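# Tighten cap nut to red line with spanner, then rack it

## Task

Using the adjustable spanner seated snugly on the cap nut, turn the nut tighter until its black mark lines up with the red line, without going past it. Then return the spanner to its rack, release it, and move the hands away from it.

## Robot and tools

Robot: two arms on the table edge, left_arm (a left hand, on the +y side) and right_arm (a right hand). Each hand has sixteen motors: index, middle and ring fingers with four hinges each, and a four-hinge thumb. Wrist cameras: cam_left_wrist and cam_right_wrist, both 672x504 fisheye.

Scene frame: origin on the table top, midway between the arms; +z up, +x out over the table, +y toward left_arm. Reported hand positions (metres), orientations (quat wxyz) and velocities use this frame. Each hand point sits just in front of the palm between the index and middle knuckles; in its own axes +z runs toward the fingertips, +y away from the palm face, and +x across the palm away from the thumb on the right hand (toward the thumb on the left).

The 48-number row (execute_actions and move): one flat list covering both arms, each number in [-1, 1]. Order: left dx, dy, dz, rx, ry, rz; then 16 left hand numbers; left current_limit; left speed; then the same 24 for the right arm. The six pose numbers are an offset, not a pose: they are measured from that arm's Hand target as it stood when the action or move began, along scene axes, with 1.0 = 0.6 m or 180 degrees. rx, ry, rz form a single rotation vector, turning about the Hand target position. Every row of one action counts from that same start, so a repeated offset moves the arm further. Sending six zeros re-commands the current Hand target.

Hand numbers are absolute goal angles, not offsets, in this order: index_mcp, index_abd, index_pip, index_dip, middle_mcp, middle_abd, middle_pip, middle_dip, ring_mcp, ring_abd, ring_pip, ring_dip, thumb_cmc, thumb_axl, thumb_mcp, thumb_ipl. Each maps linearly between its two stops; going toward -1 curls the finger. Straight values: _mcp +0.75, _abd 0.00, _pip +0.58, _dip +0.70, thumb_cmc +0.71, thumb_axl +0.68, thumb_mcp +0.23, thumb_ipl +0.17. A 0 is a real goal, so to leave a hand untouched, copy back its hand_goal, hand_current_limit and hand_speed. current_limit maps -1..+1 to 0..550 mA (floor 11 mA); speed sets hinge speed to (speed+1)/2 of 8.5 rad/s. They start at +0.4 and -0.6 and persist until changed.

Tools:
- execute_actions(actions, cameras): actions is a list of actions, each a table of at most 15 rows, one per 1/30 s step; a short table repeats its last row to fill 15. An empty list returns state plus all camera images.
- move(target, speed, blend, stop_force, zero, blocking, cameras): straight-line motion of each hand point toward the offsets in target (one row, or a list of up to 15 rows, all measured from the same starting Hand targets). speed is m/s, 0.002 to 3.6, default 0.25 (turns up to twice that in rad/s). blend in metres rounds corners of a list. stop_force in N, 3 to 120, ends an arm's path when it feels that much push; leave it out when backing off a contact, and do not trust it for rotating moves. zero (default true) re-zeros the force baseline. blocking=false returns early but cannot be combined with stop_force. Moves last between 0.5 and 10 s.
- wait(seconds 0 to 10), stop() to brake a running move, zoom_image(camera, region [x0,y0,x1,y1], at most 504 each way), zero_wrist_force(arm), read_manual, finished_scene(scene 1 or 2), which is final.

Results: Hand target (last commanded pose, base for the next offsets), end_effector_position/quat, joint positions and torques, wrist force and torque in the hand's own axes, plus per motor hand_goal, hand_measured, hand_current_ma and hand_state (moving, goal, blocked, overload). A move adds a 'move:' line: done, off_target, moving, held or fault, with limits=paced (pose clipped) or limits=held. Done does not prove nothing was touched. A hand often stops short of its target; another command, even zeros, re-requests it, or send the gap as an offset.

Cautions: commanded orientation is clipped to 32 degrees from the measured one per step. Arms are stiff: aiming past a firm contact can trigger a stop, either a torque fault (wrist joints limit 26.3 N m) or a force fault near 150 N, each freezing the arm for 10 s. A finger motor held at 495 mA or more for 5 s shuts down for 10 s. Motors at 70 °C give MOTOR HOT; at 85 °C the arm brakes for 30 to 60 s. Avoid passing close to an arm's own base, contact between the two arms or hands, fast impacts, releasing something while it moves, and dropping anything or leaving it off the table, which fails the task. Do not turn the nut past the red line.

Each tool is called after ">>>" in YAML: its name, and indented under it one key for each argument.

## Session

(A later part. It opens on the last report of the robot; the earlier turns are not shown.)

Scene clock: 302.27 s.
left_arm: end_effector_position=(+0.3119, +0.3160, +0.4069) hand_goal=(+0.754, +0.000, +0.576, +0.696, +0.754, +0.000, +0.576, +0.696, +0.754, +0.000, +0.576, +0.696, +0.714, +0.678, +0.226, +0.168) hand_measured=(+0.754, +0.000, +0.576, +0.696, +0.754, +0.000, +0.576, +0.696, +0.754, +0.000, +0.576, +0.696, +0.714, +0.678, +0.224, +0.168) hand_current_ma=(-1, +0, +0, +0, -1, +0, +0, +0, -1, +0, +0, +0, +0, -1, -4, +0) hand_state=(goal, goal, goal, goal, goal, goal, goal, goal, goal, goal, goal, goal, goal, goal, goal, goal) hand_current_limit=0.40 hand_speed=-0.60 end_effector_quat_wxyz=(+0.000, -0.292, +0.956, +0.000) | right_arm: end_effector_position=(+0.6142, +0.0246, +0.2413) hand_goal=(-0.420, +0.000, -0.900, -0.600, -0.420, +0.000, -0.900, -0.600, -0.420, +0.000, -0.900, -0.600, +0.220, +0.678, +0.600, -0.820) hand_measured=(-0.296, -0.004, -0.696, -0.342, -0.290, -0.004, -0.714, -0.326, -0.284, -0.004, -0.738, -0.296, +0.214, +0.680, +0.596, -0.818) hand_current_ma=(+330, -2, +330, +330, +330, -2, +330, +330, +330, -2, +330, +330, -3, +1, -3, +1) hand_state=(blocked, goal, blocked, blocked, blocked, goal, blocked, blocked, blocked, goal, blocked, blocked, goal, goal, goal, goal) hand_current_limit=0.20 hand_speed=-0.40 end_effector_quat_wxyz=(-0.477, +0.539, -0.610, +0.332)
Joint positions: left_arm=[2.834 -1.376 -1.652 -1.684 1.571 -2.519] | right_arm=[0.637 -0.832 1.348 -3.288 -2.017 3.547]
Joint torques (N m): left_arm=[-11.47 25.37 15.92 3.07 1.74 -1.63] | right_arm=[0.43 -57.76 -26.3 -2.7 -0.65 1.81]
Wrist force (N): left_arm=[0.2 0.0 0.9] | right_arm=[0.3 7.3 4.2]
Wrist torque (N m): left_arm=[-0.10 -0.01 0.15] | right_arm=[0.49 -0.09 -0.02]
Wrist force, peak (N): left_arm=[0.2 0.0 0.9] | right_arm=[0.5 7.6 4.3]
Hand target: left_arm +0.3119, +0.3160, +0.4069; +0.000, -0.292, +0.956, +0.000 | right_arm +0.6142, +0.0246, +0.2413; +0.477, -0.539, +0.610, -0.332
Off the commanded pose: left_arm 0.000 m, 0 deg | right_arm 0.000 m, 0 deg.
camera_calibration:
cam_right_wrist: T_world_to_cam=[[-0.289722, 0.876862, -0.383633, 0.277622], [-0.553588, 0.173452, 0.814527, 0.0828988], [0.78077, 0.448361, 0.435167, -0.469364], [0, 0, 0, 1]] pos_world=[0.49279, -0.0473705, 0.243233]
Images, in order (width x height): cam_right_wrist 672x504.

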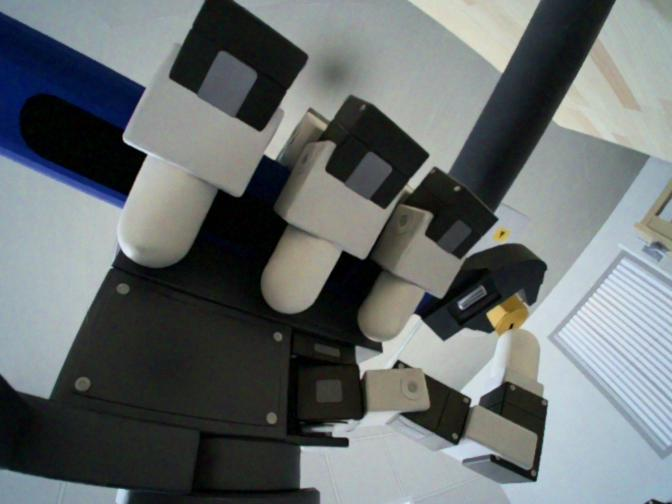

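>>> execute_actions:
  actions:
    - [[0,0,0,0,0,0,0.754,0,0.576,0.696,0.754,0,0.576,0.696,0.754,0,0.576,0.696,0.714,0.678,0.226,0.168,0.4,-0.6,0,0,0,0,0,0,-0.42,0,-0.9,-0.6,-0.42,0,-0.9,-0.6,-0.42,0,-0.9,-0.6,0.36,0.678,0.35,-0.62,0.3,-0.4]]
    - [[0,0,0,0,0,0,0.754,0,0.576,0.696,0.754,0,0.576,0.696,0.754,0,0.576,0.696,0.714,0.678,0.226,0.168,0.4,-0.6,0,0,0,0,0,0,-0.42,0,-0.9,-0.6,-0.42,0,-0.9,-0.6,-0.42,0,-0.9,-0.6,0.36,0.678,0.17,-0.62,0.35,-0.65]]
  cameras: ["cam_right_wrist"]

>>> zoom_image:
  camera: "cam_right_wrist"
  region: [435, 265, 525, 335]

>>> execute_actions:
  actions:
    - [[0,0,0,0,0,0,0.754,0,0.576,0.696,0.754,0,0.576,0.696,0.754,0,0.576,0.696,0.714,0.678,0.226,0.168,0.4,-0.6,0,0,0,0,0,0,-0.42,0,-0.9,-0.6,-0.42,0,-0.9,-0.6,-0.42,0,-0.9,-0.6,0.22,0.678,0.17,-0.88,0.35,-0.75]]
  cameras: ["cam_right_wrist"]

>>> zoom_image:
  camera: "cam_right_wrist"
  region: [435, 265, 525, 335]

>>> execute_actions:
  actions:
    - [[0,0,0,0,0,0,0.754,0,0.576,0.696,0.754,0,0.576,0.696,0.754,0,0.576,0.696,0.714,0.678,0.226,0.168,0.4,-0.6,0,0,0,0,0,0,-0.42,0,-0.9,-0.6,-0.42,0,-0.9,-0.6,-0.42,0,-0.9,-0.6,0.22,0.678,0.6,-0.82,0.2,-0.4]]
  cameras: ["cam_right_wrist"]

>>> zoom_image:
  camera: "cam_right_wrist"
  region: [435, 265, 525, 335]

Scene clock: 304.53 s.
left_arm: end_effector_position=(+0.3119, +0.3160, +0.4069) hand_goal=(+0.754, +0.000, +0.576, +0.696, +0.754, +0.000, +0.576, +0.696, +0.754, +0.000, +0.576, +0.696, +0.714, +0.678, +0.226, +0.168) hand_measured=(+0.754, +0.000, +0.576, +0.696, +0.754, +0.000, +0.576, +0.696, +0.754, +0.000, +0.576, +0.696, +0.714, +0.678, +0.224, +0.168) hand_current_ma=(-1, +0, +0, +0, -1, +0, +0, +0, -1, +0, +0, +0, +0, -1, -4, +0) hand_state=(goal, goal, goal, goal, goal, goal, goal, goal, goal, goal, goal, goal, goal, goal, goal, goal) hand_current_limit=0.40 hand_speed=-0.60 end_effector_quat_wxyz=(+0.000, -0.292, +0.956, +0.000) | right_arm: end_effector_position=(+0.6142, +0.0246, +0.2413) hand_goal=(-0.420, +0.000, -0.900, -0.600, -0.420, +0.000, -0.900, -0.600, -0.420, +0.000, -0.900, -0.600, +0.360, +0.678, +0.170, -0.620) hand_measured=(-0.296, -0.004, -0.696, -0.342, -0.290, -0.004, -0.714, -0.326, -0.284, -0.004, -0.738, -0.296, +0.340, +0.680, +0.254, -0.612) hand_current_ma=(+371, -2, +371, +371, +371, -2, +371, +371, +371, -2, +371, +371, -21, +0, +286, +9) hand_state=(blocked, goal, blocked, blocked, blocked, goal, blocked, blocked, blocked, goal, blocked, blocked, blocked, goal, blocked, goal) hand_current_limit=0.35 hand_speed=-0.65 end_effector_quat_wxyz=(-0.477, +0.539, -0.610, +0.332)
Joint positions: left_arm=[2.834 -1.376 -1.652 -1.684 1.571 -2.519] | right_arm=[0.637 -0.832 1.348 -3.288 -2.017 3.547]
Joint torques (N m): left_arm=[-10.99 25.29 15.56 3.19 1.72 -1.76] | right_arm=[2.09 -55.71 -25.55 -2.07 -0.69 1.9]
Wrist force (N): left_arm=[0.2 0.0 0.7] | right_arm=[0.3 6.9 4.0]
Wrist torque (N m): left_arm=[-0.08 -0.01 0.15] | right_arm=[0.45 -0.08 -0.04]
Wrist force, peak (N): left_arm=[0.3 0.0 0.9] | right_arm=[0.4 7.5 4.2]
Hand target: left_arm +0.3119, +0.3160, +0.4069; +0.000, -0.292, +0.956, +0.000 | right_arm +0.6142, +0.0246, +0.2413; +0.477, -0.539, +0.610, -0.332
Off the commanded pose: left_arm 0.000 m, 0 deg | right_arm 0.000 m, 0 deg.
camera_calibration:
cam_right_wrist: T_world_to_cam=[[-0.289722, 0.876862, -0.383633, 0.277622], [-0.553588, 0.173452, 0.814527, 0.0828988], [0.78077, 0.448361, 0.435167, -0.469364], [0, 0, 0, 1]] pos_world=[0.49279, -0.0473705, 0.243233]
Images, in order (width x height): cam_right_wrist 672x504.

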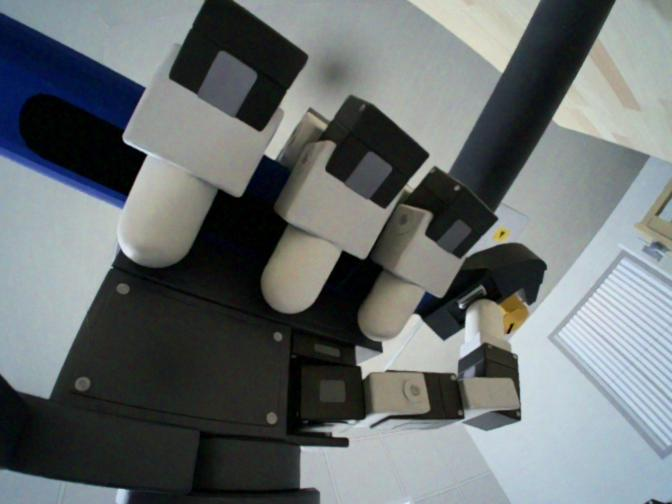

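Scaled by 5.600 from the camera's 672x504 image, which has a finer 960x720 frame.

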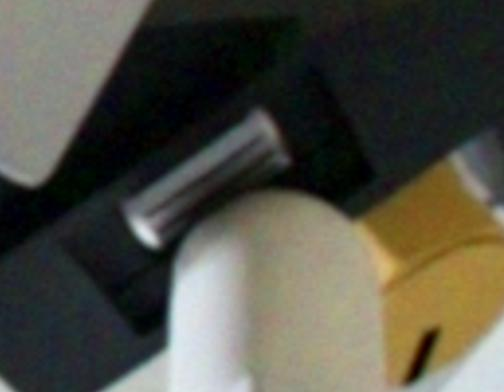

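Scene clock: 305.23 s.
left_arm: end_effector_position=(+0.3119, +0.3160, +0.4069) hand_goal=(+0.754, +0.000, +0.576, +0.696, +0.754, +0.000, +0.576, +0.696, +0.754, +0.000, +0.576, +0.696, +0.714, +0.678, +0.226, +0.168) hand_measured=(+0.754, +0.000, +0.576, +0.696, +0.754, +0.000, +0.576, +0.696, +0.754, +0.000, +0.576, +0.696, +0.714, +0.678, +0.224, +0.168) hand_current_ma=(-1, +0, +0, +0, -1, +0, +0, +0, -1, +0, +0, +0, +0, -1, -4, +0) hand_state=(goal, goal, goal, goal, goal, goal, goal, goal, goal, goal, goal, goal, goal, goal, goal, goal) hand_current_limit=0.40 hand_speed=-0.60 end_effector_quat_wxyz=(+0.000, -0.292, +0.956, +0.000) | right_arm: end_effector_position=(+0.6142, +0.0246, +0.2413) hand_goal=(-0.420, +0.000, -0.900, -0.600, -0.420, +0.000, -0.900, -0.600, -0.420, +0.000, -0.900, -0.600, +0.220, +0.678, +0.170, -0.880) hand_measured=(-0.296, -0.004, -0.696, -0.342, -0.290, -0.004, -0.714, -0.326, -0.284, -0.004, -0.738, -0.296, +0.316, +0.700, +0.254, -0.620) hand_current_ma=(+371, -2, +371, +371, +371, -2, +371, +371, +371, -2, +371, +371, +243, +31, +286, +371) hand_state=(blocked, goal, blocked, blocked, blocked, goal, blocked, blocked, blocked, goal, blocked, blocked, blocked, blocked, blocked, blocked) hand_current_limit=0.35 hand_speed=-0.75 end_effector_quat_wxyz=(-0.477, +0.539, -0.610, +0.332)
Joint positions: left_arm=[2.834 -1.376 -1.652 -1.684 1.571 -2.519] | right_arm=[0.637 -0.832 1.348 -3.288 -2.017 3.547]
Joint torques (N m): left_arm=[-11.35 24.65 15.23 3.13 1.57 -1.8] | right_arm=[2.89 -55.08 -25.83 -2.03 -0.71 1.81]
Wrist force (N): left_arm=[0.1 -0.1 0.8] | right_arm=[0.4 6.9 3.9]
Wrist torque (N m): left_arm=[-0.11 0.01 0.14] | right_arm=[0.45 -0.10 -0.04]
Wrist force, peak (N): left_arm=[-0.1 0.1 0.8] | right_arm=[0.3 7.3 4.0]
Hand target: left_arm +0.3119, +0.3160, +0.4069; +0.000, -0.292, +0.956, +0.000 | right_arm +0.6142, +0.0246, +0.2413; +0.477, -0.539, +0.610, -0.332
Off the commanded pose: left_arm 0.000 m, 0 deg | right_arm 0.000 m, 0 deg.
camera_calibration:
cam_right_wrist: T_world_to_cam=[[-0.289722, 0.876862, -0.383633, 0.277622], [-0.553588, 0.173452, 0.814527, 0.0828988], [0.78077, 0.448361, 0.435167, -0.469364], [0, 0, 0, 1]] pos_world=[0.49279, -0.0473705, 0.243233]
Images, in order (width x height): cam_right_wrist 672x504.

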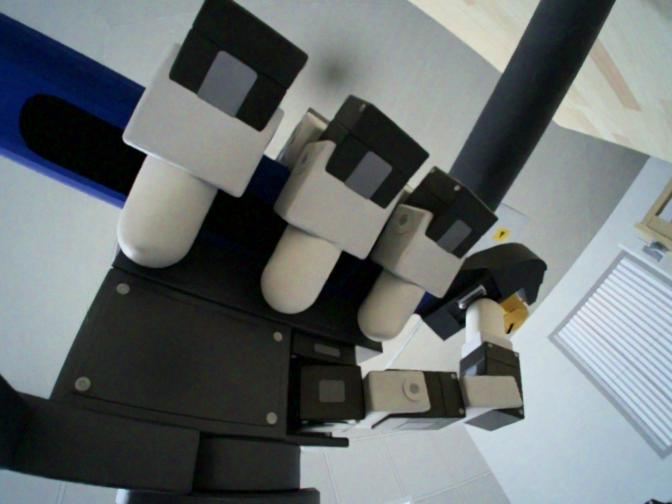

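Scaled by 5.600 from the camera's 672x504 image, which has a finer 960x720 frame.

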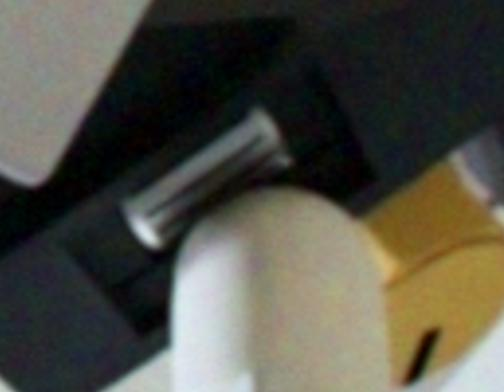

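Scene clock: 305.93 s.
left_arm: end_effector_position=(+0.3119, +0.3160, +0.4069) hand_goal=(+0.754, +0.000, +0.576, +0.696, +0.754, +0.000, +0.576, +0.696, +0.754, +0.000, +0.576, +0.696, +0.714, +0.678, +0.226, +0.168) hand_measured=(+0.754, +0.000, +0.576, +0.696, +0.754, +0.000, +0.576, +0.696, +0.754, +0.000, +0.576, +0.696, +0.714, +0.678, +0.224, +0.168) hand_current_ma=(-1, +0, +0, +0, -1, +0, +0, +0, -1, +0, +0, +0, +0, -1, -4, +0) hand_state=(goal, goal, goal, goal, goal, goal, goal, goal, goal, goal, goal, goal, goal, goal, goal, goal) hand_current_limit=0.40 hand_speed=-0.60 end_effector_quat_wxyz=(+0.000, -0.292, +0.956, +0.000) | right_arm: end_effector_position=(+0.6142, +0.0246, +0.2413) hand_goal=(-0.420, +0.000, -0.900, -0.600, -0.420, +0.000, -0.900, -0.600, -0.420, +0.000, -0.900, -0.600, +0.220, +0.678, +0.600, -0.820) hand_measured=(-0.296, -0.004, -0.696, -0.342, -0.290, -0.004, -0.714, -0.326, -0.284, -0.004, -0.738, -0.296, +0.214, +0.680, +0.596, -0.818) hand_current_ma=(+330, -2, +330, +330, +330, -2, +330, +330, +330, -2, +330, +330, -3, +1, -3, +1) hand_state=(blocked, goal, blocked, blocked, blocked, goal, blocked, blocked, blocked, goal, blocked, blocked, goal, goal, goal, goal) hand_current_limit=0.20 hand_speed=-0.40 end_effector_quat_wxyz=(-0.477, +0.539, -0.610, +0.332)
Joint positions: left_arm=[2.834 -1.376 -1.652 -1.684 1.571 -2.519] | right_arm=[0.637 -0.832 1.348 -3.288 -2.017 3.547]
Joint torques (N m): left_arm=[-11.12 24.88 15.18 3.15 1.59 -1.68] | right_arm=[4.01 -54.33 -26.27 -2.07 -0.64 1.87]
Wrist force (N): left_arm=[0.2 0.2 0.5] | right_arm=[0.4 7.4 4.2]
Wrist torque (N m): left_arm=[-0.03 -0.02 0.14] | right_arm=[0.50 -0.11 -0.02]
Wrist force, peak (N): left_arm=[0.2 0.3 0.9] | right_arm=[0.2 7.6 4.1]
Hand target: left_arm +0.3119, +0.3160, +0.4069; +0.000, -0.292, +0.956, +0.000 | right_arm +0.6142, +0.0246, +0.2413; +0.477, -0.539, +0.610, -0.332
Off the commanded pose: left_arm 0.000 m, 0 deg | right_arm 0.000 m, 0 deg.
camera_calibration:
cam_right_wrist: T_world_to_cam=[[-0.289722, 0.876862, -0.383633, 0.277622], [-0.553588, 0.173452, 0.814527, 0.0828988], [0.78077, 0.448361, 0.435167, -0.469364], [0, 0, 0, 1]] pos_world=[0.49279, -0.0473705, 0.243233]
Images, in order (width x height): cam_right_wrist 672x504.

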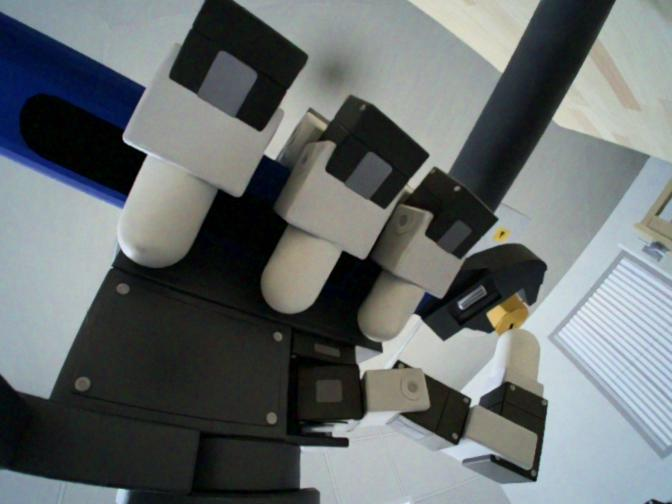

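Scaled by 5.600 from the camera's 672x504 image, which has a finer 960x720 frame.

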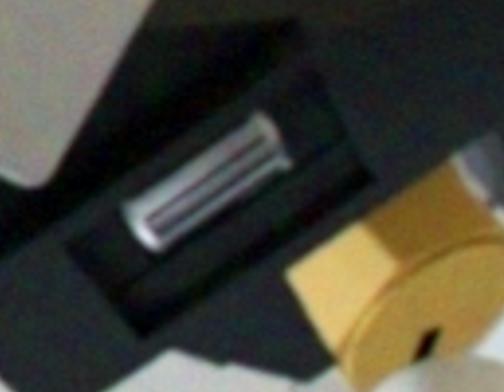

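>>> move:
  target: [0,0,0,0,0,0,0.754,0,0.576,0.696,0.754,0,0.576,0.696,0.754,0,0.576,0.696,0.714,0.678,0.226,0.168,0.4,-0.6,0,0.0413,0.0218,0,0,0,-0.42,0,-0.9,-0.6,-0.42,0,-0.9,-0.6,-0.42,0,-0.9,-0.6,0.22,0.678,0.6,-0.82,0.2,-0.5]
  speed: 0.015
  stop_force: 7
  cameras: ["all"]

>>> zoom_image:
  camera: "cam_right_wrist"
  region: [475, 265, 545, 335]

>>> zoom_image:
  camera: "cam_left_wrist"
  region: [545, 210, 615, 268]

Scene clock: 309.23 s.
left_arm: end_effector_position=(+0.3119, +0.3160, +0.4069) hand_goal=(+0.754, +0.000, +0.576, +0.696, +0.754, +0.000, +0.576, +0.696, +0.754, +0.000, +0.576, +0.696, +0.714, +0.678, +0.226, +0.168) hand_measured=(+0.754, +0.000, +0.576, +0.696, +0.754, +0.000, +0.576, +0.696, +0.754, +0.000, +0.576, +0.696, +0.714, +0.678, +0.224, +0.168) hand_current_ma=(-1, +0, +0, +0, -1, +0, +0, +0, -1, +0, +0, +0, +0, -1, -4, +0) hand_state=(goal, goal, goal, goal, goal, goal, goal, goal, goal, goal, goal, goal, goal, goal, goal, goal) hand_current_limit=0.40 hand_speed=-0.60 end_effector_quat_wxyz=(+0.000, -0.292, +0.956, +0.000) | right_arm: end_effector_position=(+0.6142, +0.0339, +0.2461) hand_goal=(-0.420, +0.000, -0.900, -0.600, -0.420, +0.000, -0.900, -0.600, -0.420, +0.000, -0.900, -0.600, +0.220, +0.678, +0.600, -0.820) hand_measured=(-0.296, -0.004, -0.696, -0.342, -0.290, -0.004, -0.714, -0.326, -0.284, -0.004, -0.738, -0.296, +0.214, +0.680, +0.596, -0.818) hand_current_ma=(+330, -2, +330, +330, +330, -2, +330, +330, +330, -2, +330, +330, -3, +1, -3, +1) hand_state=(blocked, goal, blocked, blocked, blocked, goal, blocked, blocked, blocked, goal, blocked, blocked, goal, goal, goal, goal) hand_current_limit=0.20 hand_speed=-0.50 end_effector_quat_wxyz=(-0.477, +0.539, -0.610, +0.332)
Joint positions: left_arm=[2.834 -1.376 -1.652 -1.684 1.571 -2.519] | right_arm=[0.649 -0.824 1.319 -3.265 -2.028 3.552]
Joint torques (N m): left_arm=[-11.03 24.81 15.59 3.15 1.65 -1.69] | right_arm=[-12.28 -77.79 -19.21 -8.42 -0.21 -1.41]
Wrist force (N): left_arm=[0.1 0.0 0.5] | right_arm=[4.0 12.6 5.4]
Wrist torque (N m): left_arm=[-0.06 -0.01 0.14] | right_arm=[0.70 -0.05 -0.64]
Wrist force, peak (N): left_arm=[0.3 0.1 0.9] | right_arm=[23.8 13.5 0.8]
Hand target: left_arm +0.3119, +0.3160, +0.4069; +0.000, -0.292, +0.956, +0.000 | right_arm +0.6142, +0.0339, +0.2461; +0.477, -0.539, +0.610, -0.332 (not the last commanded pose)
Off the commanded pose: left_arm 0.000 m, 0 deg | right_arm 0.018 m, 0 deg.
move: contact (right_arm)
camera_calibration:
cam_left_wrist: T_world_to_cam=[[0.993838, -0.10708, -0.0286275, -0.292136], [-0.0555696, -0.704825, 0.707201, -0.0932026], [-0.0959045, -0.701253, -0.706432, 0.668754], [0, 0, 0, 1]] pos_world=[0.349293, 0.371993, 0.52998]
cam_right_wrist: T_world_to_cam=[[-0.28981, 0.876802, -0.383704, 0.271406], [-0.553544, 0.173497, 0.814548, 0.0772691], [0.780769, 0.448461, 0.435067, -0.475637], [0, 0, 0, 1]] pos_world=[0.49279, -0.0380706, 0.248134]

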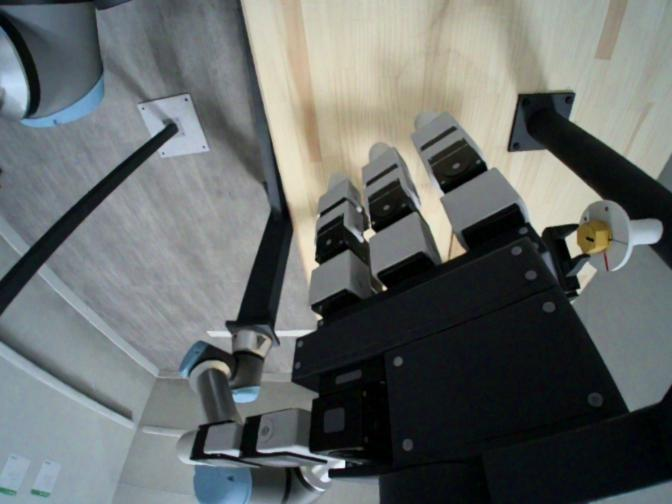

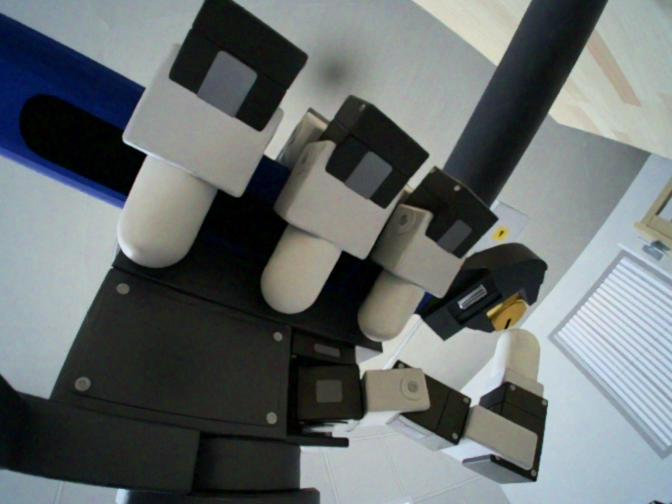

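Scaled by 7.200 from the camera's 672x504 image, which has a finer 960x720 frame.

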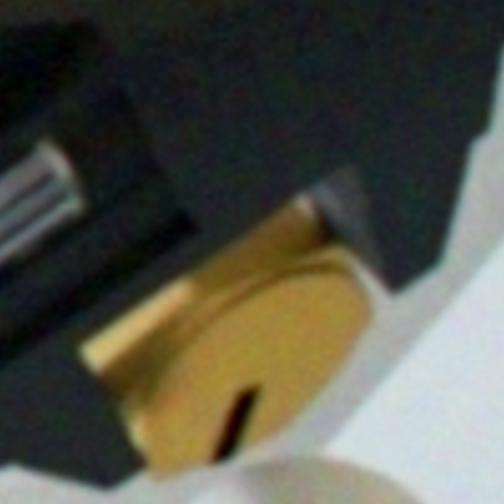

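Scaled by 7.200 from the camera's 672x504 image, which has a finer 960x720 frame.

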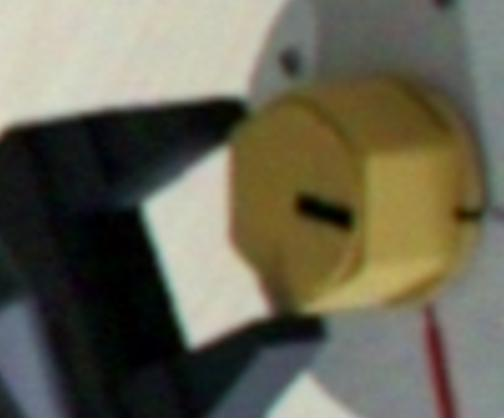

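>>> move:
  target: [0,0,0,0,0,0,0.754,0,0.576,0.696,0.754,0,0.576,0.696,0.754,0,0.576,0.696,0.714,0.678,0.226,0.168,0.4,-0.6,0.0042,-0.006,-0.0083,0.0083,-0.0189,-0.0044,-0.42,0,-0.9,-0.6,-0.42,0,-0.9,-0.6,-0.42,0,-0.9,-0.6,0.22,0.678,0.6,-0.82,0.2,-0.5]
  speed: 0.05
  cameras: ["all"]

>>> zoom_image:
  camera: "cam_right_wrist"
  region: [475, 265, 545, 335]

>>> zoom_image:
  camera: "cam_left_wrist"
  region: [545, 210, 615, 268]

Scene clock: 315.93 s.
left_arm: end_effector_position=(+0.3119, +0.3160, +0.4069) hand_goal=(+0.754, +0.000, +0.576, +0.696, +0.754, +0.000, +0.576, +0.696, +0.754, +0.000, +0.576, +0.696, +0.714, +0.678, +0.226, +0.168) hand_measured=(+0.754, +0.000, +0.576, +0.696, +0.754, +0.000, +0.576, +0.696, +0.754, +0.000, +0.576, +0.696, +0.714, +0.678, +0.224, +0.168) hand_current_ma=(-1, +0, +0, +0, -1, +0, +0, +0, -1, +0, +0, +0, +0, -1, -4, +0) hand_state=(goal, goal, goal, goal, goal, goal, goal, goal, goal, goal, goal, goal, goal, goal, goal, goal) hand_current_limit=0.40 hand_speed=-0.60 end_effector_quat_wxyz=(+0.000, -0.292, +0.956, +0.000) | right_arm: end_effector_position=(+0.6167, +0.0303, +0.2411) hand_goal=(-0.420, +0.000, -0.900, -0.600, -0.420, +0.000, -0.900, -0.600, -0.420, +0.000, -0.900, -0.600, +0.220, +0.678, +0.600, -0.820) hand_measured=(-0.296, -0.006, -0.696, -0.342, -0.290, -0.004, -0.714, -0.326, -0.284, -0.004, -0.738, -0.296, +0.214, +0.680, +0.596, -0.818) hand_current_ma=(+330, -2, +330, +330, +330, -2, +330, +330, +330, -2, +330, +330, -3, +1, -2, +1) hand_state=(blocked, goal, blocked, blocked, blocked, goal, blocked, blocked, blocked, goal, blocked, blocked, goal, goal, goal, goal) hand_current_limit=0.20 hand_speed=-0.50 end_effector_quat_wxyz=(+0.499, -0.518, +0.604, -0.343)
Joint positions: left_arm=[2.834 -1.376 -1.652 -1.684 1.571 -2.519] | right_arm=[0.649 -0.804 1.341 -3.374 -2.045 3.544]
Joint torques (N m): left_arm=[-11.31 24.79 15.71 3.45 1.62 -1.64] | right_arm=[-12.65 -48.37 -15.11 -6.69 -1.92 -2.26]
Wrist force (N): left_arm=[0.1 -0.1 0.4] | right_arm=[0.4 7.0 3.6]
Wrist torque (N m): left_arm=[-0.06 -0.01 0.14] | right_arm=[0.50 -0.10 -0.04]
Wrist force, peak (N): left_arm=[0.4 -0.4 0.9] | right_arm=[-1.8 15.1 6.5]
Hand target: left_arm +0.3119, +0.3160, +0.4069; +0.000, -0.292, +0.956, +0.000 | right_arm +0.6167, +0.0303, +0.2411; +0.499, -0.518, +0.604, -0.343
Off the commanded pose: left_arm 0.000 m, 0 deg | right_arm 0.000 m, 0 deg.
move: done
camera_calibration:
cam_left_wrist: T_world_to_cam=[[0.993838, -0.10708, -0.0286275, -0.292136], [-0.0555696, -0.704825, 0.707201, -0.0932026], [-0.0959045, -0.701253, -0.706432, 0.668754], [0, 0, 0, 1]] pos_world=[0.349293, 0.371993, 0.52998]
cam_right_wrist: T_world_to_cam=[[-0.255103, 0.890443, -0.376873, 0.249907], [-0.59862, 0.160644, 0.784759, 0.118733], [0.759326, 0.425798, 0.492056, -0.473586], [0, 0, 0, 1]] pos_world=[0.494434, -0.0399495, 0.234038]

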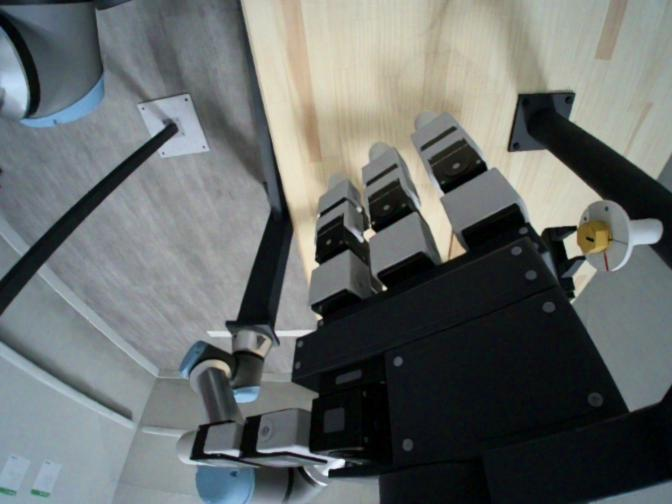

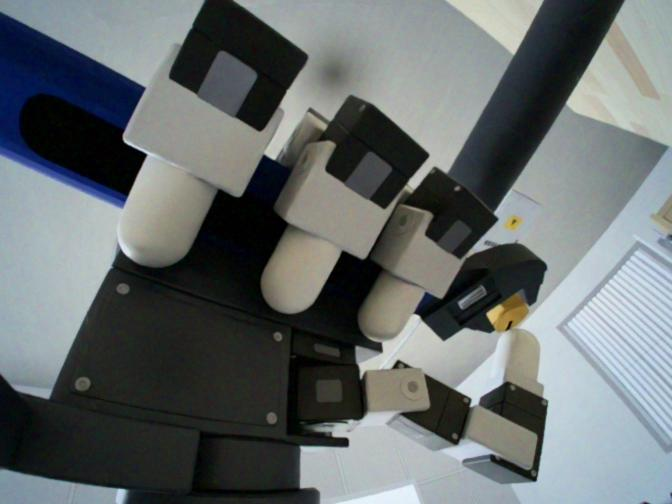

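Scaled by 7.200 from the camera's 672x504 image, which has a finer 960x720 frame.

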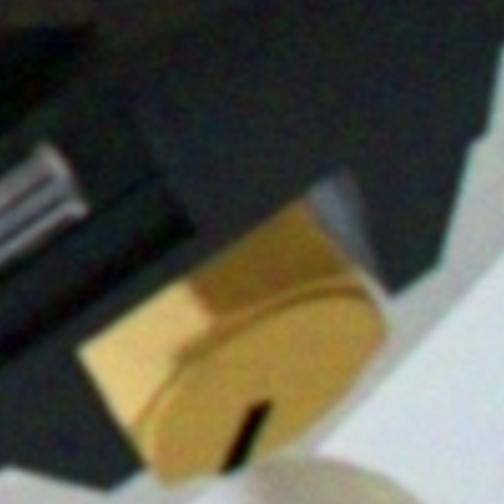

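Scaled by 7.200 from the camera's 672x504 image, which has a finer 960x720 frame.

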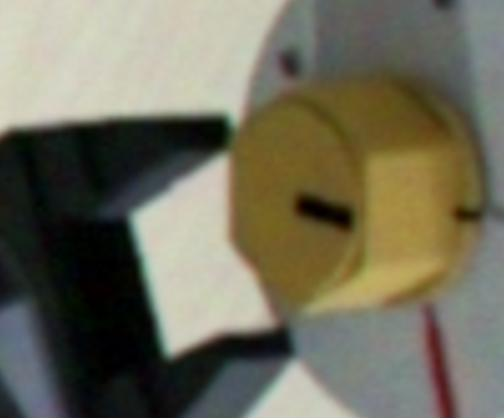

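>>> move:
  target:
    - [0,0,0,0,0,0,0.754,0,0.576,0.696,0.754,0,0.576,0.696,0.754,0,0.576,0.696,0.714,0.678,0.226,0.168,0.4,-0.6,0,-0.0006,0.0011,0,0,0,-0.42,0,-0.9,-0.6,-0.42,0,-0.9,-0.6,-0.42,0,-0.9,-0.6,0.22,0.678,0.6,-0.82,0.2,-0.5]
    - [0,0,0,0,0,0,0.754,0,0.576,0.696,0.754,0,0.576,0.696,0.754,0,0.576,0.696,0.714,0.678,0.226,0.168,0.4,-0.6,0,0.0333,0.0191,0,0,0,-0.42,0,-0.9,-0.6,-0.42,0,-0.9,-0.6,-0.42,0,-0.9,-0.6,0.22,0.678,0.6,-0.82,0.2,-0.5]
  speed: 0.012
  stop_force: 6
  cameras: ["all"]

>>> zoom_image:
  camera: "cam_right_wrist"
  region: [475, 265, 545, 335]

>>> zoom_image:
  camera: "cam_left_wrist"
  region: [545, 210, 615, 268]

Scene clock: 320.87 s.
left_arm: end_effector_position=(+0.3119, +0.3160, +0.4069) hand_goal=(+0.754, +0.000, +0.576, +0.696, +0.754, +0.000, +0.576, +0.696, +0.754, +0.000, +0.576, +0.696, +0.714, +0.678, +0.226, +0.168) hand_measured=(+0.754, +0.000, +0.576, +0.696, +0.754, +0.000, +0.576, +0.696, +0.754, +0.000, +0.576, +0.696, +0.714, +0.678, +0.224, +0.168) hand_current_ma=(-1, +0, +0, +0, -1, +0, +0, +0, -1, +0, +0, +0, +0, -1, -4, +0) hand_state=(goal, goal, goal, goal, goal, goal, goal, goal, goal, goal, goal, goal, goal, goal, goal, goal) hand_current_limit=0.40 hand_speed=-0.60 end_effector_quat_wxyz=(+0.000, -0.292, +0.956, +0.000) | right_arm: end_effector_position=(+0.6167, +0.0340, +0.2440) hand_goal=(-0.420, +0.000, -0.900, -0.600, -0.420, +0.000, -0.900, -0.600, -0.420, +0.000, -0.900, -0.600, +0.220, +0.678, +0.600, -0.820) hand_measured=(-0.296, -0.006, -0.696, -0.342, -0.290, -0.004, -0.714, -0.326, -0.284, -0.004, -0.738, -0.296, +0.214, +0.680, +0.596, -0.818) hand_current_ma=(+330, -2, +330, +330, +330, -2, +330, +330, +330, -2, +330, +330, -3, +1, -2, +1) hand_state=(blocked, goal, blocked, blocked, blocked, goal, blocked, blocked, blocked, goal, blocked, blocked, goal, goal, goal, goal) hand_current_limit=0.20 hand_speed=-0.50 end_effector_quat_wxyz=(+0.499, -0.518, +0.604, -0.343)
Joint positions: left_arm=[2.834 -1.376 -1.652 -1.684 1.571 -2.519] | right_arm=[0.653 -0.802 1.328 -3.363 -2.049 3.546]
Joint torques (N m): left_arm=[-11.16 25.02 15.62 3.41 1.36 -1.69] | right_arm=[-13.45 -79.02 -18.64 -8.55 0.88 -1.15]
Wrist force (N): left_arm=[0.1 -0.2 0.5] | right_arm=[1.9 14.2 4.9]
Wrist torque (N m): left_arm=[-0.10 0.00 0.14] | right_arm=[0.81 0.08 -0.96]
Wrist force, peak (N): left_arm=[0.0 0.2 0.9] | right_arm=[7.4 14.1 5.1]
Hand target: left_arm +0.3119, +0.3160, +0.4069; +0.000, -0.292, +0.956, +0.000 | right_arm +0.6167, +0.0340, +0.2440; +0.499, -0.518, +0.604, -0.343 (not the last commanded pose)
Off the commanded pose: left_arm 0.000 m, 0 deg | right_arm 0.018 m, 0 deg.
move: contact (right_arm); path passed 1 of 2 targets
camera_calibration:
cam_left_wrist: T_world_to_cam=[[0.993838, -0.10708, -0.0286275, -0.292136], [-0.0555696, -0.704825, 0.707201, -0.0932026], [-0.0959045, -0.701253, -0.706432, 0.668754], [0, 0, 0, 1]] pos_world=[0.349293, 0.371993, 0.52998]
cam_right_wrist: T_world_to_cam=[[-0.254984, 0.890403, -0.377049, 0.247649], [-0.59857, 0.160896, 0.784746, 0.115928], [0.759406, 0.425788, 0.491942, -0.476552], [0, 0, 0, 1]] pos_world=[0.494434, -0.0362491, 0.236838]

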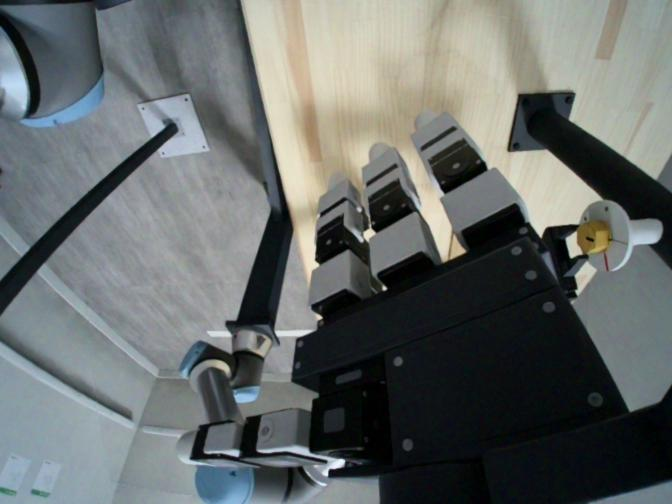

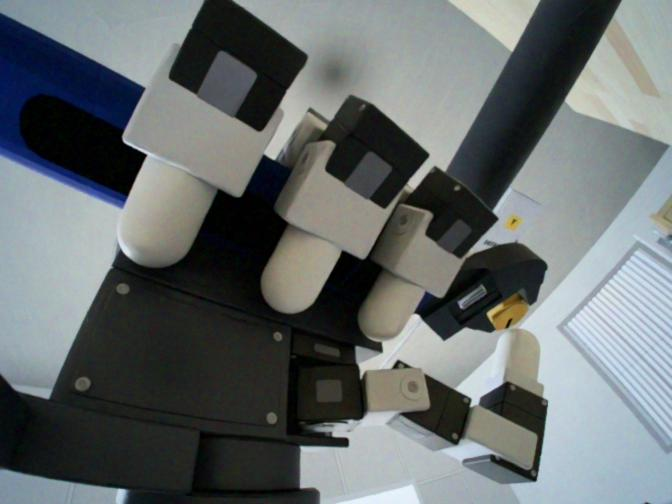

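Scaled by 7.200 from the camera's 672x504 image, which has a finer 960x720 frame.

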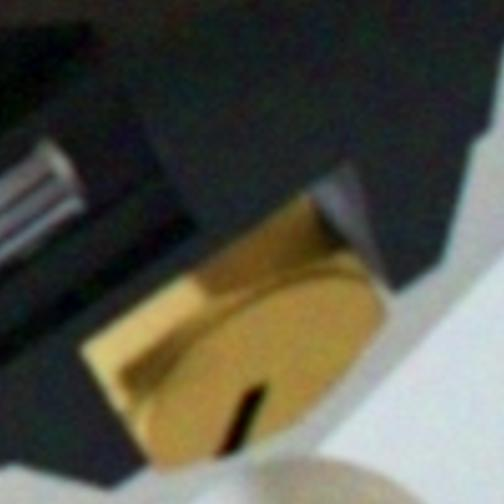

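Scaled by 7.200 from the camera's 672x504 image, which has a finer 960x720 frame.

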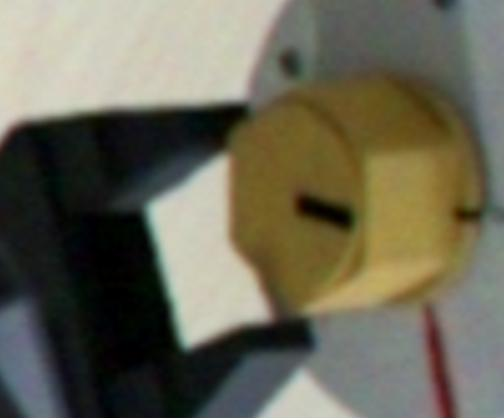

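>>> move:
  target: [0,0,0,0,0,0,0.754,0,0.576,0.696,0.754,0,0.576,0.696,0.754,0,0.576,0.696,0.714,0.678,0.226,0.168,0.4,-0.6,0,-0.0017,-0.002,0,0,0,-0.42,0,-0.9,-0.6,-0.42,0,-0.9,-0.6,-0.42,0,-0.9,-0.6,0.22,0.678,0.6,-0.82,0.2,-0.5]

>>> move:
  target: [0,0,0,0,0,0,0.754,0,0.576,0.696,0.754,0,0.576,0.696,0.754,0,0.576,0.696,0.714,0.678,0.226,0.168,0.4,-0.6,0,0.0294,0.0156,0,0,0,-0.42,0,-0.9,-0.6,-0.42,0,-0.9,-0.6,-0.42,0,-0.9,-0.6,0.22,0.678,0.6,-0.82,0.2,-0.5]
  speed: 0.012
  stop_force: 6
  cameras: ["all"]

>>> zoom_image:
  camera: "cam_right_wrist"
  region: [475, 265, 545, 335]

>>> zoom_image:
  camera: "cam_left_wrist"
  region: [545, 210, 615, 268]

Scene clock: 322.17 s.
left_arm: end_effector_position=(+0.3119, +0.3160, +0.4069) hand_goal=(+0.754, +0.000, +0.576, +0.696, +0.754, +0.000, +0.576, +0.696, +0.754, +0.000, +0.576, +0.696, +0.714, +0.678, +0.226, +0.168) hand_measured=(+0.754, +0.000, +0.576, +0.696, +0.754, +0.000, +0.576, +0.696, +0.754, +0.000, +0.576, +0.696, +0.714, +0.678, +0.224, +0.168) hand_current_ma=(-1, +0, +0, +0, -1, +0, +0, +0, -1, +0, +0, +0, +0, -1, -4, +0) hand_state=(goal, goal, goal, goal, goal, goal, goal, goal, goal, goal, goal, goal, goal, goal, goal, goal) hand_current_limit=0.40 hand_speed=-0.60 end_effector_quat_wxyz=(+0.000, -0.292, +0.956, +0.000) | right_arm: end_effector_position=(+0.6167, +0.0331, +0.2428) hand_goal=(-0.420, +0.000, -0.900, -0.600, -0.420, +0.000, -0.900, -0.600, -0.420, +0.000, -0.900, -0.600, +0.220, +0.678, +0.600, -0.820) hand_measured=(-0.296, -0.006, -0.696, -0.342, -0.290, -0.004, -0.714, -0.326, -0.284, -0.004, -0.738, -0.296, +0.214, +0.680, +0.596, -0.818) hand_current_ma=(+330, -2, +330, +330, +330, -2, +330, +330, +330, -2, +330, +330, -3, +1, -2, +1) hand_state=(blocked, goal, blocked, blocked, blocked, goal, blocked, blocked, blocked, goal, blocked, blocked, goal, goal, goal, goal) hand_current_limit=0.20 hand_speed=-0.50 end_effector_quat_wxyz=(+0.499, -0.518, +0.604, -0.343)
Joint positions: left_arm=[2.834 -1.376 -1.652 -1.684 1.571 -2.519] | right_arm=[0.652 -0.802 1.332 -3.367 -2.048 3.545]
Joint torques (N m): left_arm=[-11.45 25.25 15.38 3.45 1.49 -1.49] | right_arm=[-13.37 -68.6 -14.95 -6.76 1.05 -2.3]
Wrist force (N): left_arm=[0.2 -0.1 0.4] | right_arm=[0.4 7.3 3.6]
Wrist torque (N m): left_arm=[-0.07 -0.03 0.15] | right_arm=[0.53 -0.11 -0.15]
Wrist force, peak (N): left_arm=[0.3 -0.4 0.7] | right_arm=[2.0 14.3 5.1]
Hand target: left_arm +0.3119, +0.3160, +0.4069; +0.000, -0.292, +0.956, +0.000 | right_arm +0.6167, +0.0330, +0.2428; +0.499, -0.518, +0.604, -0.343
Off the commanded pose: left_arm 0.000 m, 0 deg | right_arm 0.000 m, 0 deg.
move: done

Scene clock: 323.57 s.
left_arm: end_effector_position=(+0.3119, +0.3160, +0.4069) hand_goal=(+0.754, +0.000, +0.576, +0.696, +0.754, +0.000, +0.576, +0.696, +0.754, +0.000, +0.576, +0.696, +0.714, +0.678, +0.226, +0.168) hand_measured=(+0.754, +0.000, +0.576, +0.696, +0.754, +0.000, +0.576, +0.696, +0.754, +0.000, +0.576, +0.696, +0.714, +0.678, +0.224, +0.168) hand_current_ma=(-1, +0, +0, +0, -1, +0, +0, +0, -1, +0, +0, +0, +0, -1, -4, +0) hand_state=(goal, goal, goal, goal, goal, goal, goal, goal, goal, goal, goal, goal, goal, goal, goal, goal) hand_current_limit=0.40 hand_speed=-0.60 end_effector_quat_wxyz=(+0.000, -0.292, +0.956, +0.000) | right_arm: end_effector_position=(+0.6168, +0.0347, +0.2437) hand_goal=(-0.420, +0.000, -0.900, -0.600, -0.420, +0.000, -0.900, -0.600, -0.420, +0.000, -0.900, -0.600, +0.220, +0.678, +0.600, -0.820) hand_measured=(-0.296, -0.006, -0.696, -0.342, -0.290, -0.004, -0.714, -0.326, -0.284, -0.004, -0.738, -0.296, +0.214, +0.680, +0.596, -0.818) hand_current_ma=(+330, -2, +330, +330, +330, -2, +330, +330, +330, -2, +330, +330, -3, +1, -2, +1) hand_state=(blocked, goal, blocked, blocked, blocked, goal, blocked, blocked, blocked, goal, blocked, blocked, goal, goal, goal, goal) hand_current_limit=0.20 hand_speed=-0.50 end_effector_quat_wxyz=(+0.499, -0.518, +0.604, -0.343)
Joint positions: left_arm=[2.834 -1.376 -1.652 -1.684 1.571 -2.519] | right_arm=[0.654 -0.8 1.326 -3.362 -2.05 3.546]
Joint torques (N m): left_arm=[-11.19 24.59 16.19 3.45 1.42 -1.58] | right_arm=[-13.62 -79.06 -19.2 -8.36 0.57 -0.87]
Wrist force (N): left_arm=[-0.1 -0.3 0.6] | right_arm=[2.0 13.6 4.6]
Wrist torque (N m): left_arm=[-0.10 0.02 0.13] | right_arm=[0.75 0.03 -0.93]
Wrist force, peak (N): left_arm=[0.4 0.0 0.8] | right_arm=[-0.7 14.3 5.6]
Hand target: left_arm +0.3119, +0.3160, +0.4069; +0.000, -0.292, +0.956, +0.000 | right_arm +0.6168, +0.0347, +0.2437; +0.499, -0.518, +0.604, -0.343 (not the last commanded pose)
Off the commanded pose: left_arm 0.000 m, 0 deg | right_arm 0.018 m, 0 deg.
move: contact (right_arm)
camera_calibration:
cam_left_wrist: T_world_to_cam=[[0.993838, -0.10708, -0.0286275, -0.292136], [-0.0555696, -0.704825, 0.707201, -0.0932026], [-0.0959045, -0.701253, -0.706432, 0.668754], [0, 0, 0, 1]] pos_world=[0.349293, 0.371993, 0.52998]
cam_right_wrist: T_world_to_cam=[[-0.254855, 0.890343, -0.377278, 0.246963], [-0.598577, 0.161167, 0.784685, 0.116059], [0.759444, 0.425811, 0.491865, -0.476828], [0, 0, 0, 1]] pos_world=[0.494534, -0.0355486, 0.236639]

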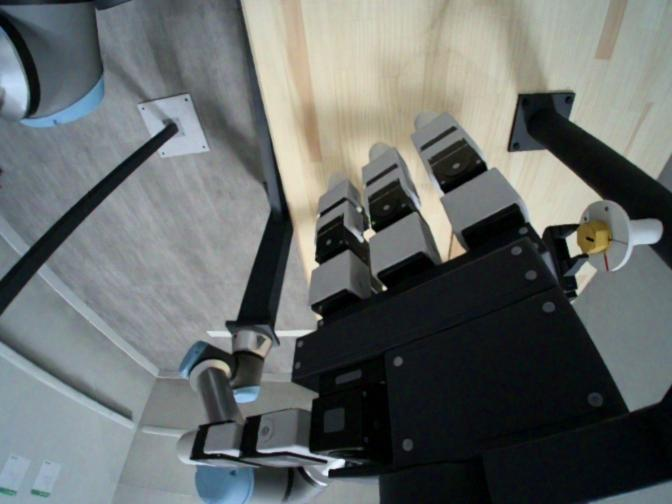

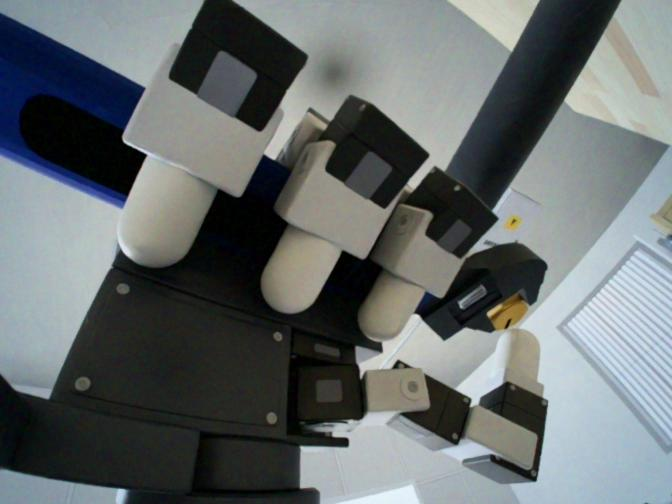

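Scaled by 7.200 from the camera's 672x504 image, which has a finer 960x720 frame.

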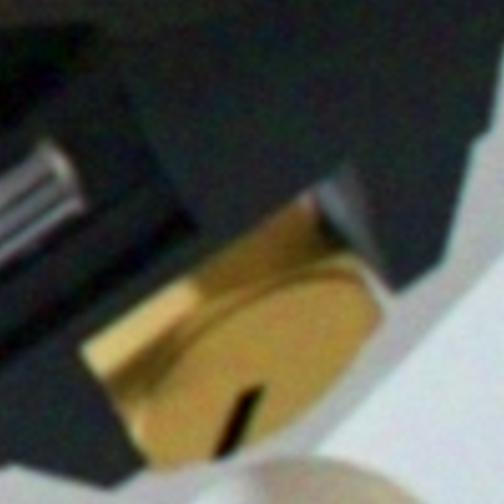

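Scaled by 7.200 from the camera's 672x504 image, which has a finer 960x720 frame.

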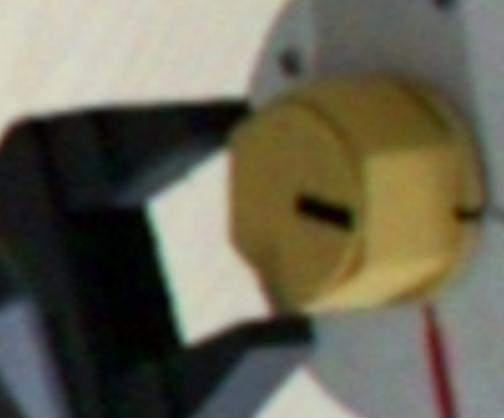

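>>> move:
  target: [0,0,0,0,0,0,0.754,0,0.576,0.696,0.754,0,0.576,0.696,0.754,0,0.576,0.696,0.714,0.678,0.226,0.168,0.4,-0.6,0,-0.0005,-0.0025,0,0,0,-0.42,0,-0.9,-0.6,-0.42,0,-0.9,-0.6,-0.42,0,-0.9,-0.6,0.22,0.678,0.6,-0.82,0.2,-0.5]

>>> move:
  target: [0,0,0,0,0,0,0.754,0,0.576,0.696,0.754,0,0.576,0.696,0.754,0,0.576,0.696,0.714,0.678,0.226,0.168,0.4,-0.6,0,0.0294,0.0156,0,0,0,-0.42,0,-0.9,-0.6,-0.42,0,-0.9,-0.6,-0.42,0,-0.9,-0.6,0.22,0.678,0.6,-0.82,0.2,-0.5]
  speed: 0.012
  stop_force: 6
  cameras: ["all"]

>>> zoom_image:
  camera: "cam_right_wrist"
  region: [475, 265, 545, 335]

>>> zoom_image:
  camera: "cam_left_wrist"
  region: [545, 210, 615, 268]

Scene clock: 324.70 s.
left_arm: end_effector_position=(+0.3119, +0.3160, +0.4069) hand_goal=(+0.754, +0.000, +0.576, +0.696, +0.754, +0.000, +0.576, +0.696, +0.754, +0.000, +0.576, +0.696, +0.714, +0.678, +0.226, +0.168) hand_measured=(+0.754, +0.000, +0.576, +0.696, +0.754, +0.000, +0.576, +0.696, +0.754, +0.000, +0.576, +0.696, +0.714, +0.678, +0.224, +0.168) hand_current_ma=(-1, +0, +0, +0, -1, +0, +0, +0, -1, +0, +0, +0, +0, -1, -4, +0) hand_state=(goal, goal, goal, goal, goal, goal, goal, goal, goal, goal, goal, goal, goal, goal, goal, goal) hand_current_limit=0.40 hand_speed=-0.60 end_effector_quat_wxyz=(+0.000, -0.292, +0.956, +0.000) | right_arm: end_effector_position=(+0.6168, +0.0344, +0.2423) hand_goal=(-0.420, +0.000, -0.900, -0.600, -0.420, +0.000, -0.900, -0.600, -0.420, +0.000, -0.900, -0.600, +0.220, +0.678, +0.600, -0.820) hand_measured=(-0.296, -0.006, -0.696, -0.342, -0.290, -0.004, -0.714, -0.326, -0.284, -0.004, -0.738, -0.296, +0.214, +0.680, +0.596, -0.818) hand_current_ma=(+330, -2, +330, +330, +330, -2, +330, +330, +330, -2, +330, +330, -3, +1, -2, +1) hand_state=(blocked, goal, blocked, blocked, blocked, goal, blocked, blocked, blocked, goal, blocked, blocked, goal, goal, goal, goal) hand_current_limit=0.20 hand_speed=-0.50 end_effector_quat_wxyz=(+0.499, -0.518, +0.604, -0.343)
Joint positions: left_arm=[2.834 -1.376 -1.652 -1.684 1.571 -2.519] | right_arm=[0.654 -0.799 1.328 -3.365 -2.05 3.546]
Joint torques (N m): left_arm=[-11.28 24.38 16.03 3.5 1.25 -1.67] | right_arm=[-13.62 -48.77 -15.39 -6.61 1.04 -2.01]
Wrist force (N): left_arm=[0.2 -0.1 0.7] | right_arm=[0.6 7.2 3.7]
Wrist torque (N m): left_arm=[-0.09 -0.01 0.15] | right_arm=[0.52 -0.13 -0.15]
Wrist force, peak (N): left_arm=[0.3 -0.4 0.7] | right_arm=[2.0 14.3 4.9]
Hand target: left_arm +0.3119, +0.3160, +0.4069; +0.000, -0.292, +0.956, +0.000 | right_arm +0.6168, +0.0344, +0.2422; +0.499, -0.518, +0.604, -0.343
Off the commanded pose: left_arm 0.000 m, 0 deg | right_arm 0.000 m, 0 deg.
move: done

Scene clock: 326.13 s.
left_arm: end_effector_position=(+0.3119, +0.3160, +0.4069) hand_goal=(+0.754, +0.000, +0.576, +0.696, +0.754, +0.000, +0.576, +0.696, +0.754, +0.000, +0.576, +0.696, +0.714, +0.678, +0.226, +0.168) hand_measured=(+0.754, +0.000, +0.576, +0.696, +0.754, +0.000, +0.576, +0.696, +0.754, +0.000, +0.576, +0.696, +0.714, +0.678, +0.224, +0.168) hand_current_ma=(-1, +0, +0, +0, -1, +0, +0, +0, -1, +0, +0, +0, +0, -1, -4, +0) hand_state=(goal, goal, goal, goal, goal, goal, goal, goal, goal, goal, goal, goal, goal, goal, goal, goal) hand_current_limit=0.40 hand_speed=-0.60 end_effector_quat_wxyz=(+0.000, -0.292, +0.956, +0.000) | right_arm: end_effector_position=(+0.6169, +0.0358, +0.2430) hand_goal=(-0.420, +0.000, -0.900, -0.600, -0.420, +0.000, -0.900, -0.600, -0.420, +0.000, -0.900, -0.600, +0.220, +0.678, +0.600, -0.820) hand_measured=(-0.296, -0.004, -0.696, -0.342, -0.292, -0.004, -0.714, -0.326, -0.284, -0.004, -0.738, -0.296, +0.214, +0.680, +0.596, -0.818) hand_current_ma=(+330, -1, +330, +330, +330, -1, +330, +330, +330, -1, +330, +330, -4, +1, -2, +1) hand_state=(blocked, goal, blocked, blocked, blocked, goal, blocked, blocked, blocked, goal, blocked, blocked, goal, goal, goal, goal) hand_current_limit=0.20 hand_speed=-0.50 end_effector_quat_wxyz=(+0.499, -0.518, +0.604, -0.343)
Joint positions: left_arm=[2.834 -1.376 -1.652 -1.684 1.571 -2.519] | right_arm=[0.656 -0.798 1.323 -3.362 -2.052 3.546]
Joint torques (N m): left_arm=[-11.1 24.39 15.37 3.39 1.13 -1.61] | right_arm=[-12.95 -72.7 -14.96 -6.52 -0.36 -2.27]
Wrist force (N): left_arm=[0.1 -0.1 0.7] | right_arm=[1.3 6.2 3.6]
Wrist torque (N m): left_arm=[-0.09 -0.01 0.15] | right_arm=[0.47 -0.15 -0.01]
Wrist force, peak (N): left_arm=[0.1 0.0 0.9] | right_arm=[12.3 5.0 2.5]
Hand target: left_arm +0.3119, +0.3160, +0.4069; +0.000, -0.292, +0.956, +0.000 | right_arm +0.6169, +0.0358, +0.2430; +0.499, -0.518, +0.604, -0.343 (not the last commanded pose)
Off the commanded pose: left_arm 0.000 m, 0 deg | right_arm 0.018 m, 0 deg.
move: contact (right_arm)
camera_calibration:
cam_left_wrist: T_world_to_cam=[[0.993838, -0.10708, -0.0286275, -0.292136], [-0.0555696, -0.704825, 0.707201, -0.0932026], [-0.0959045, -0.701253, -0.706432, 0.668754], [0, 0, 0, 1]] pos_world=[0.349293, 0.371993, 0.52998]
cam_right_wrist: T_world_to_cam=[[-0.254774, 0.890313, -0.377404, 0.245734], [-0.598511, 0.161362, 0.784696, 0.116462], [0.759523, 0.4258, 0.491751, -0.477041], [0, 0, 0, 1]] pos_world=[0.494634, -0.0344482, 0.235939]

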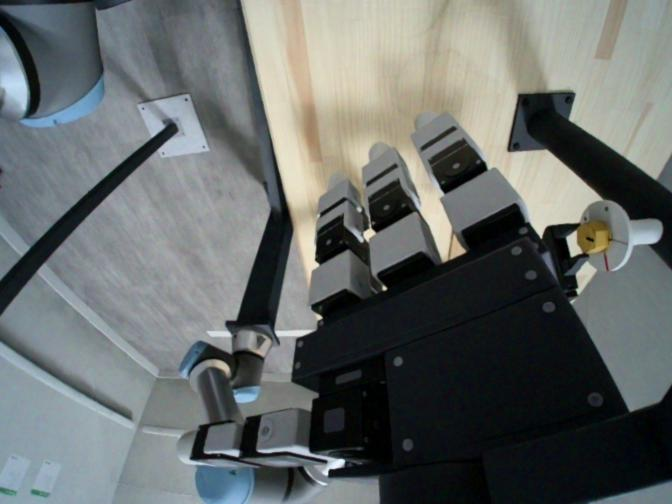

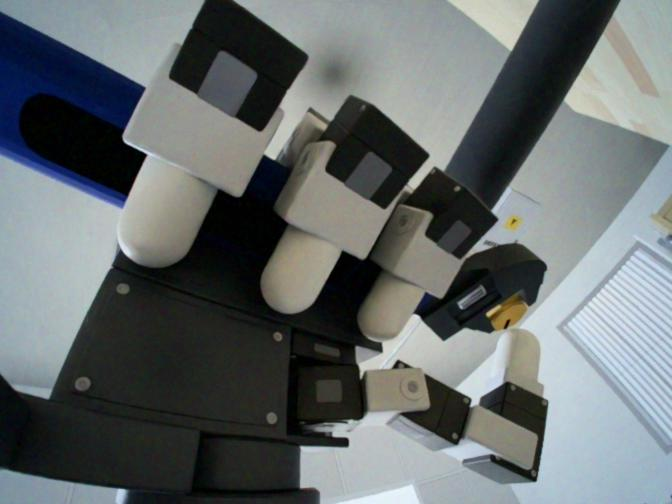

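Scaled by 7.200 from the camera's 672x504 image, which has a finer 960x720 frame.

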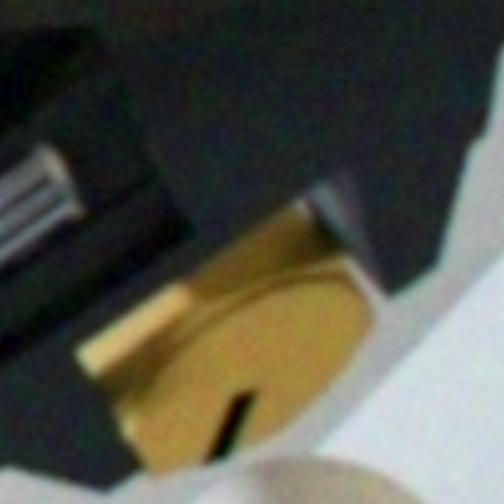

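Scaled by 7.200 from the camera's 672x504 image, which has a finer 960x720 frame.

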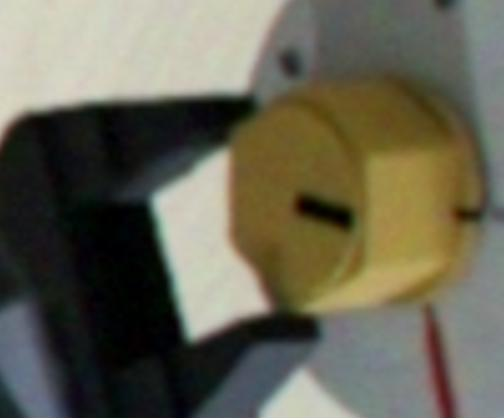

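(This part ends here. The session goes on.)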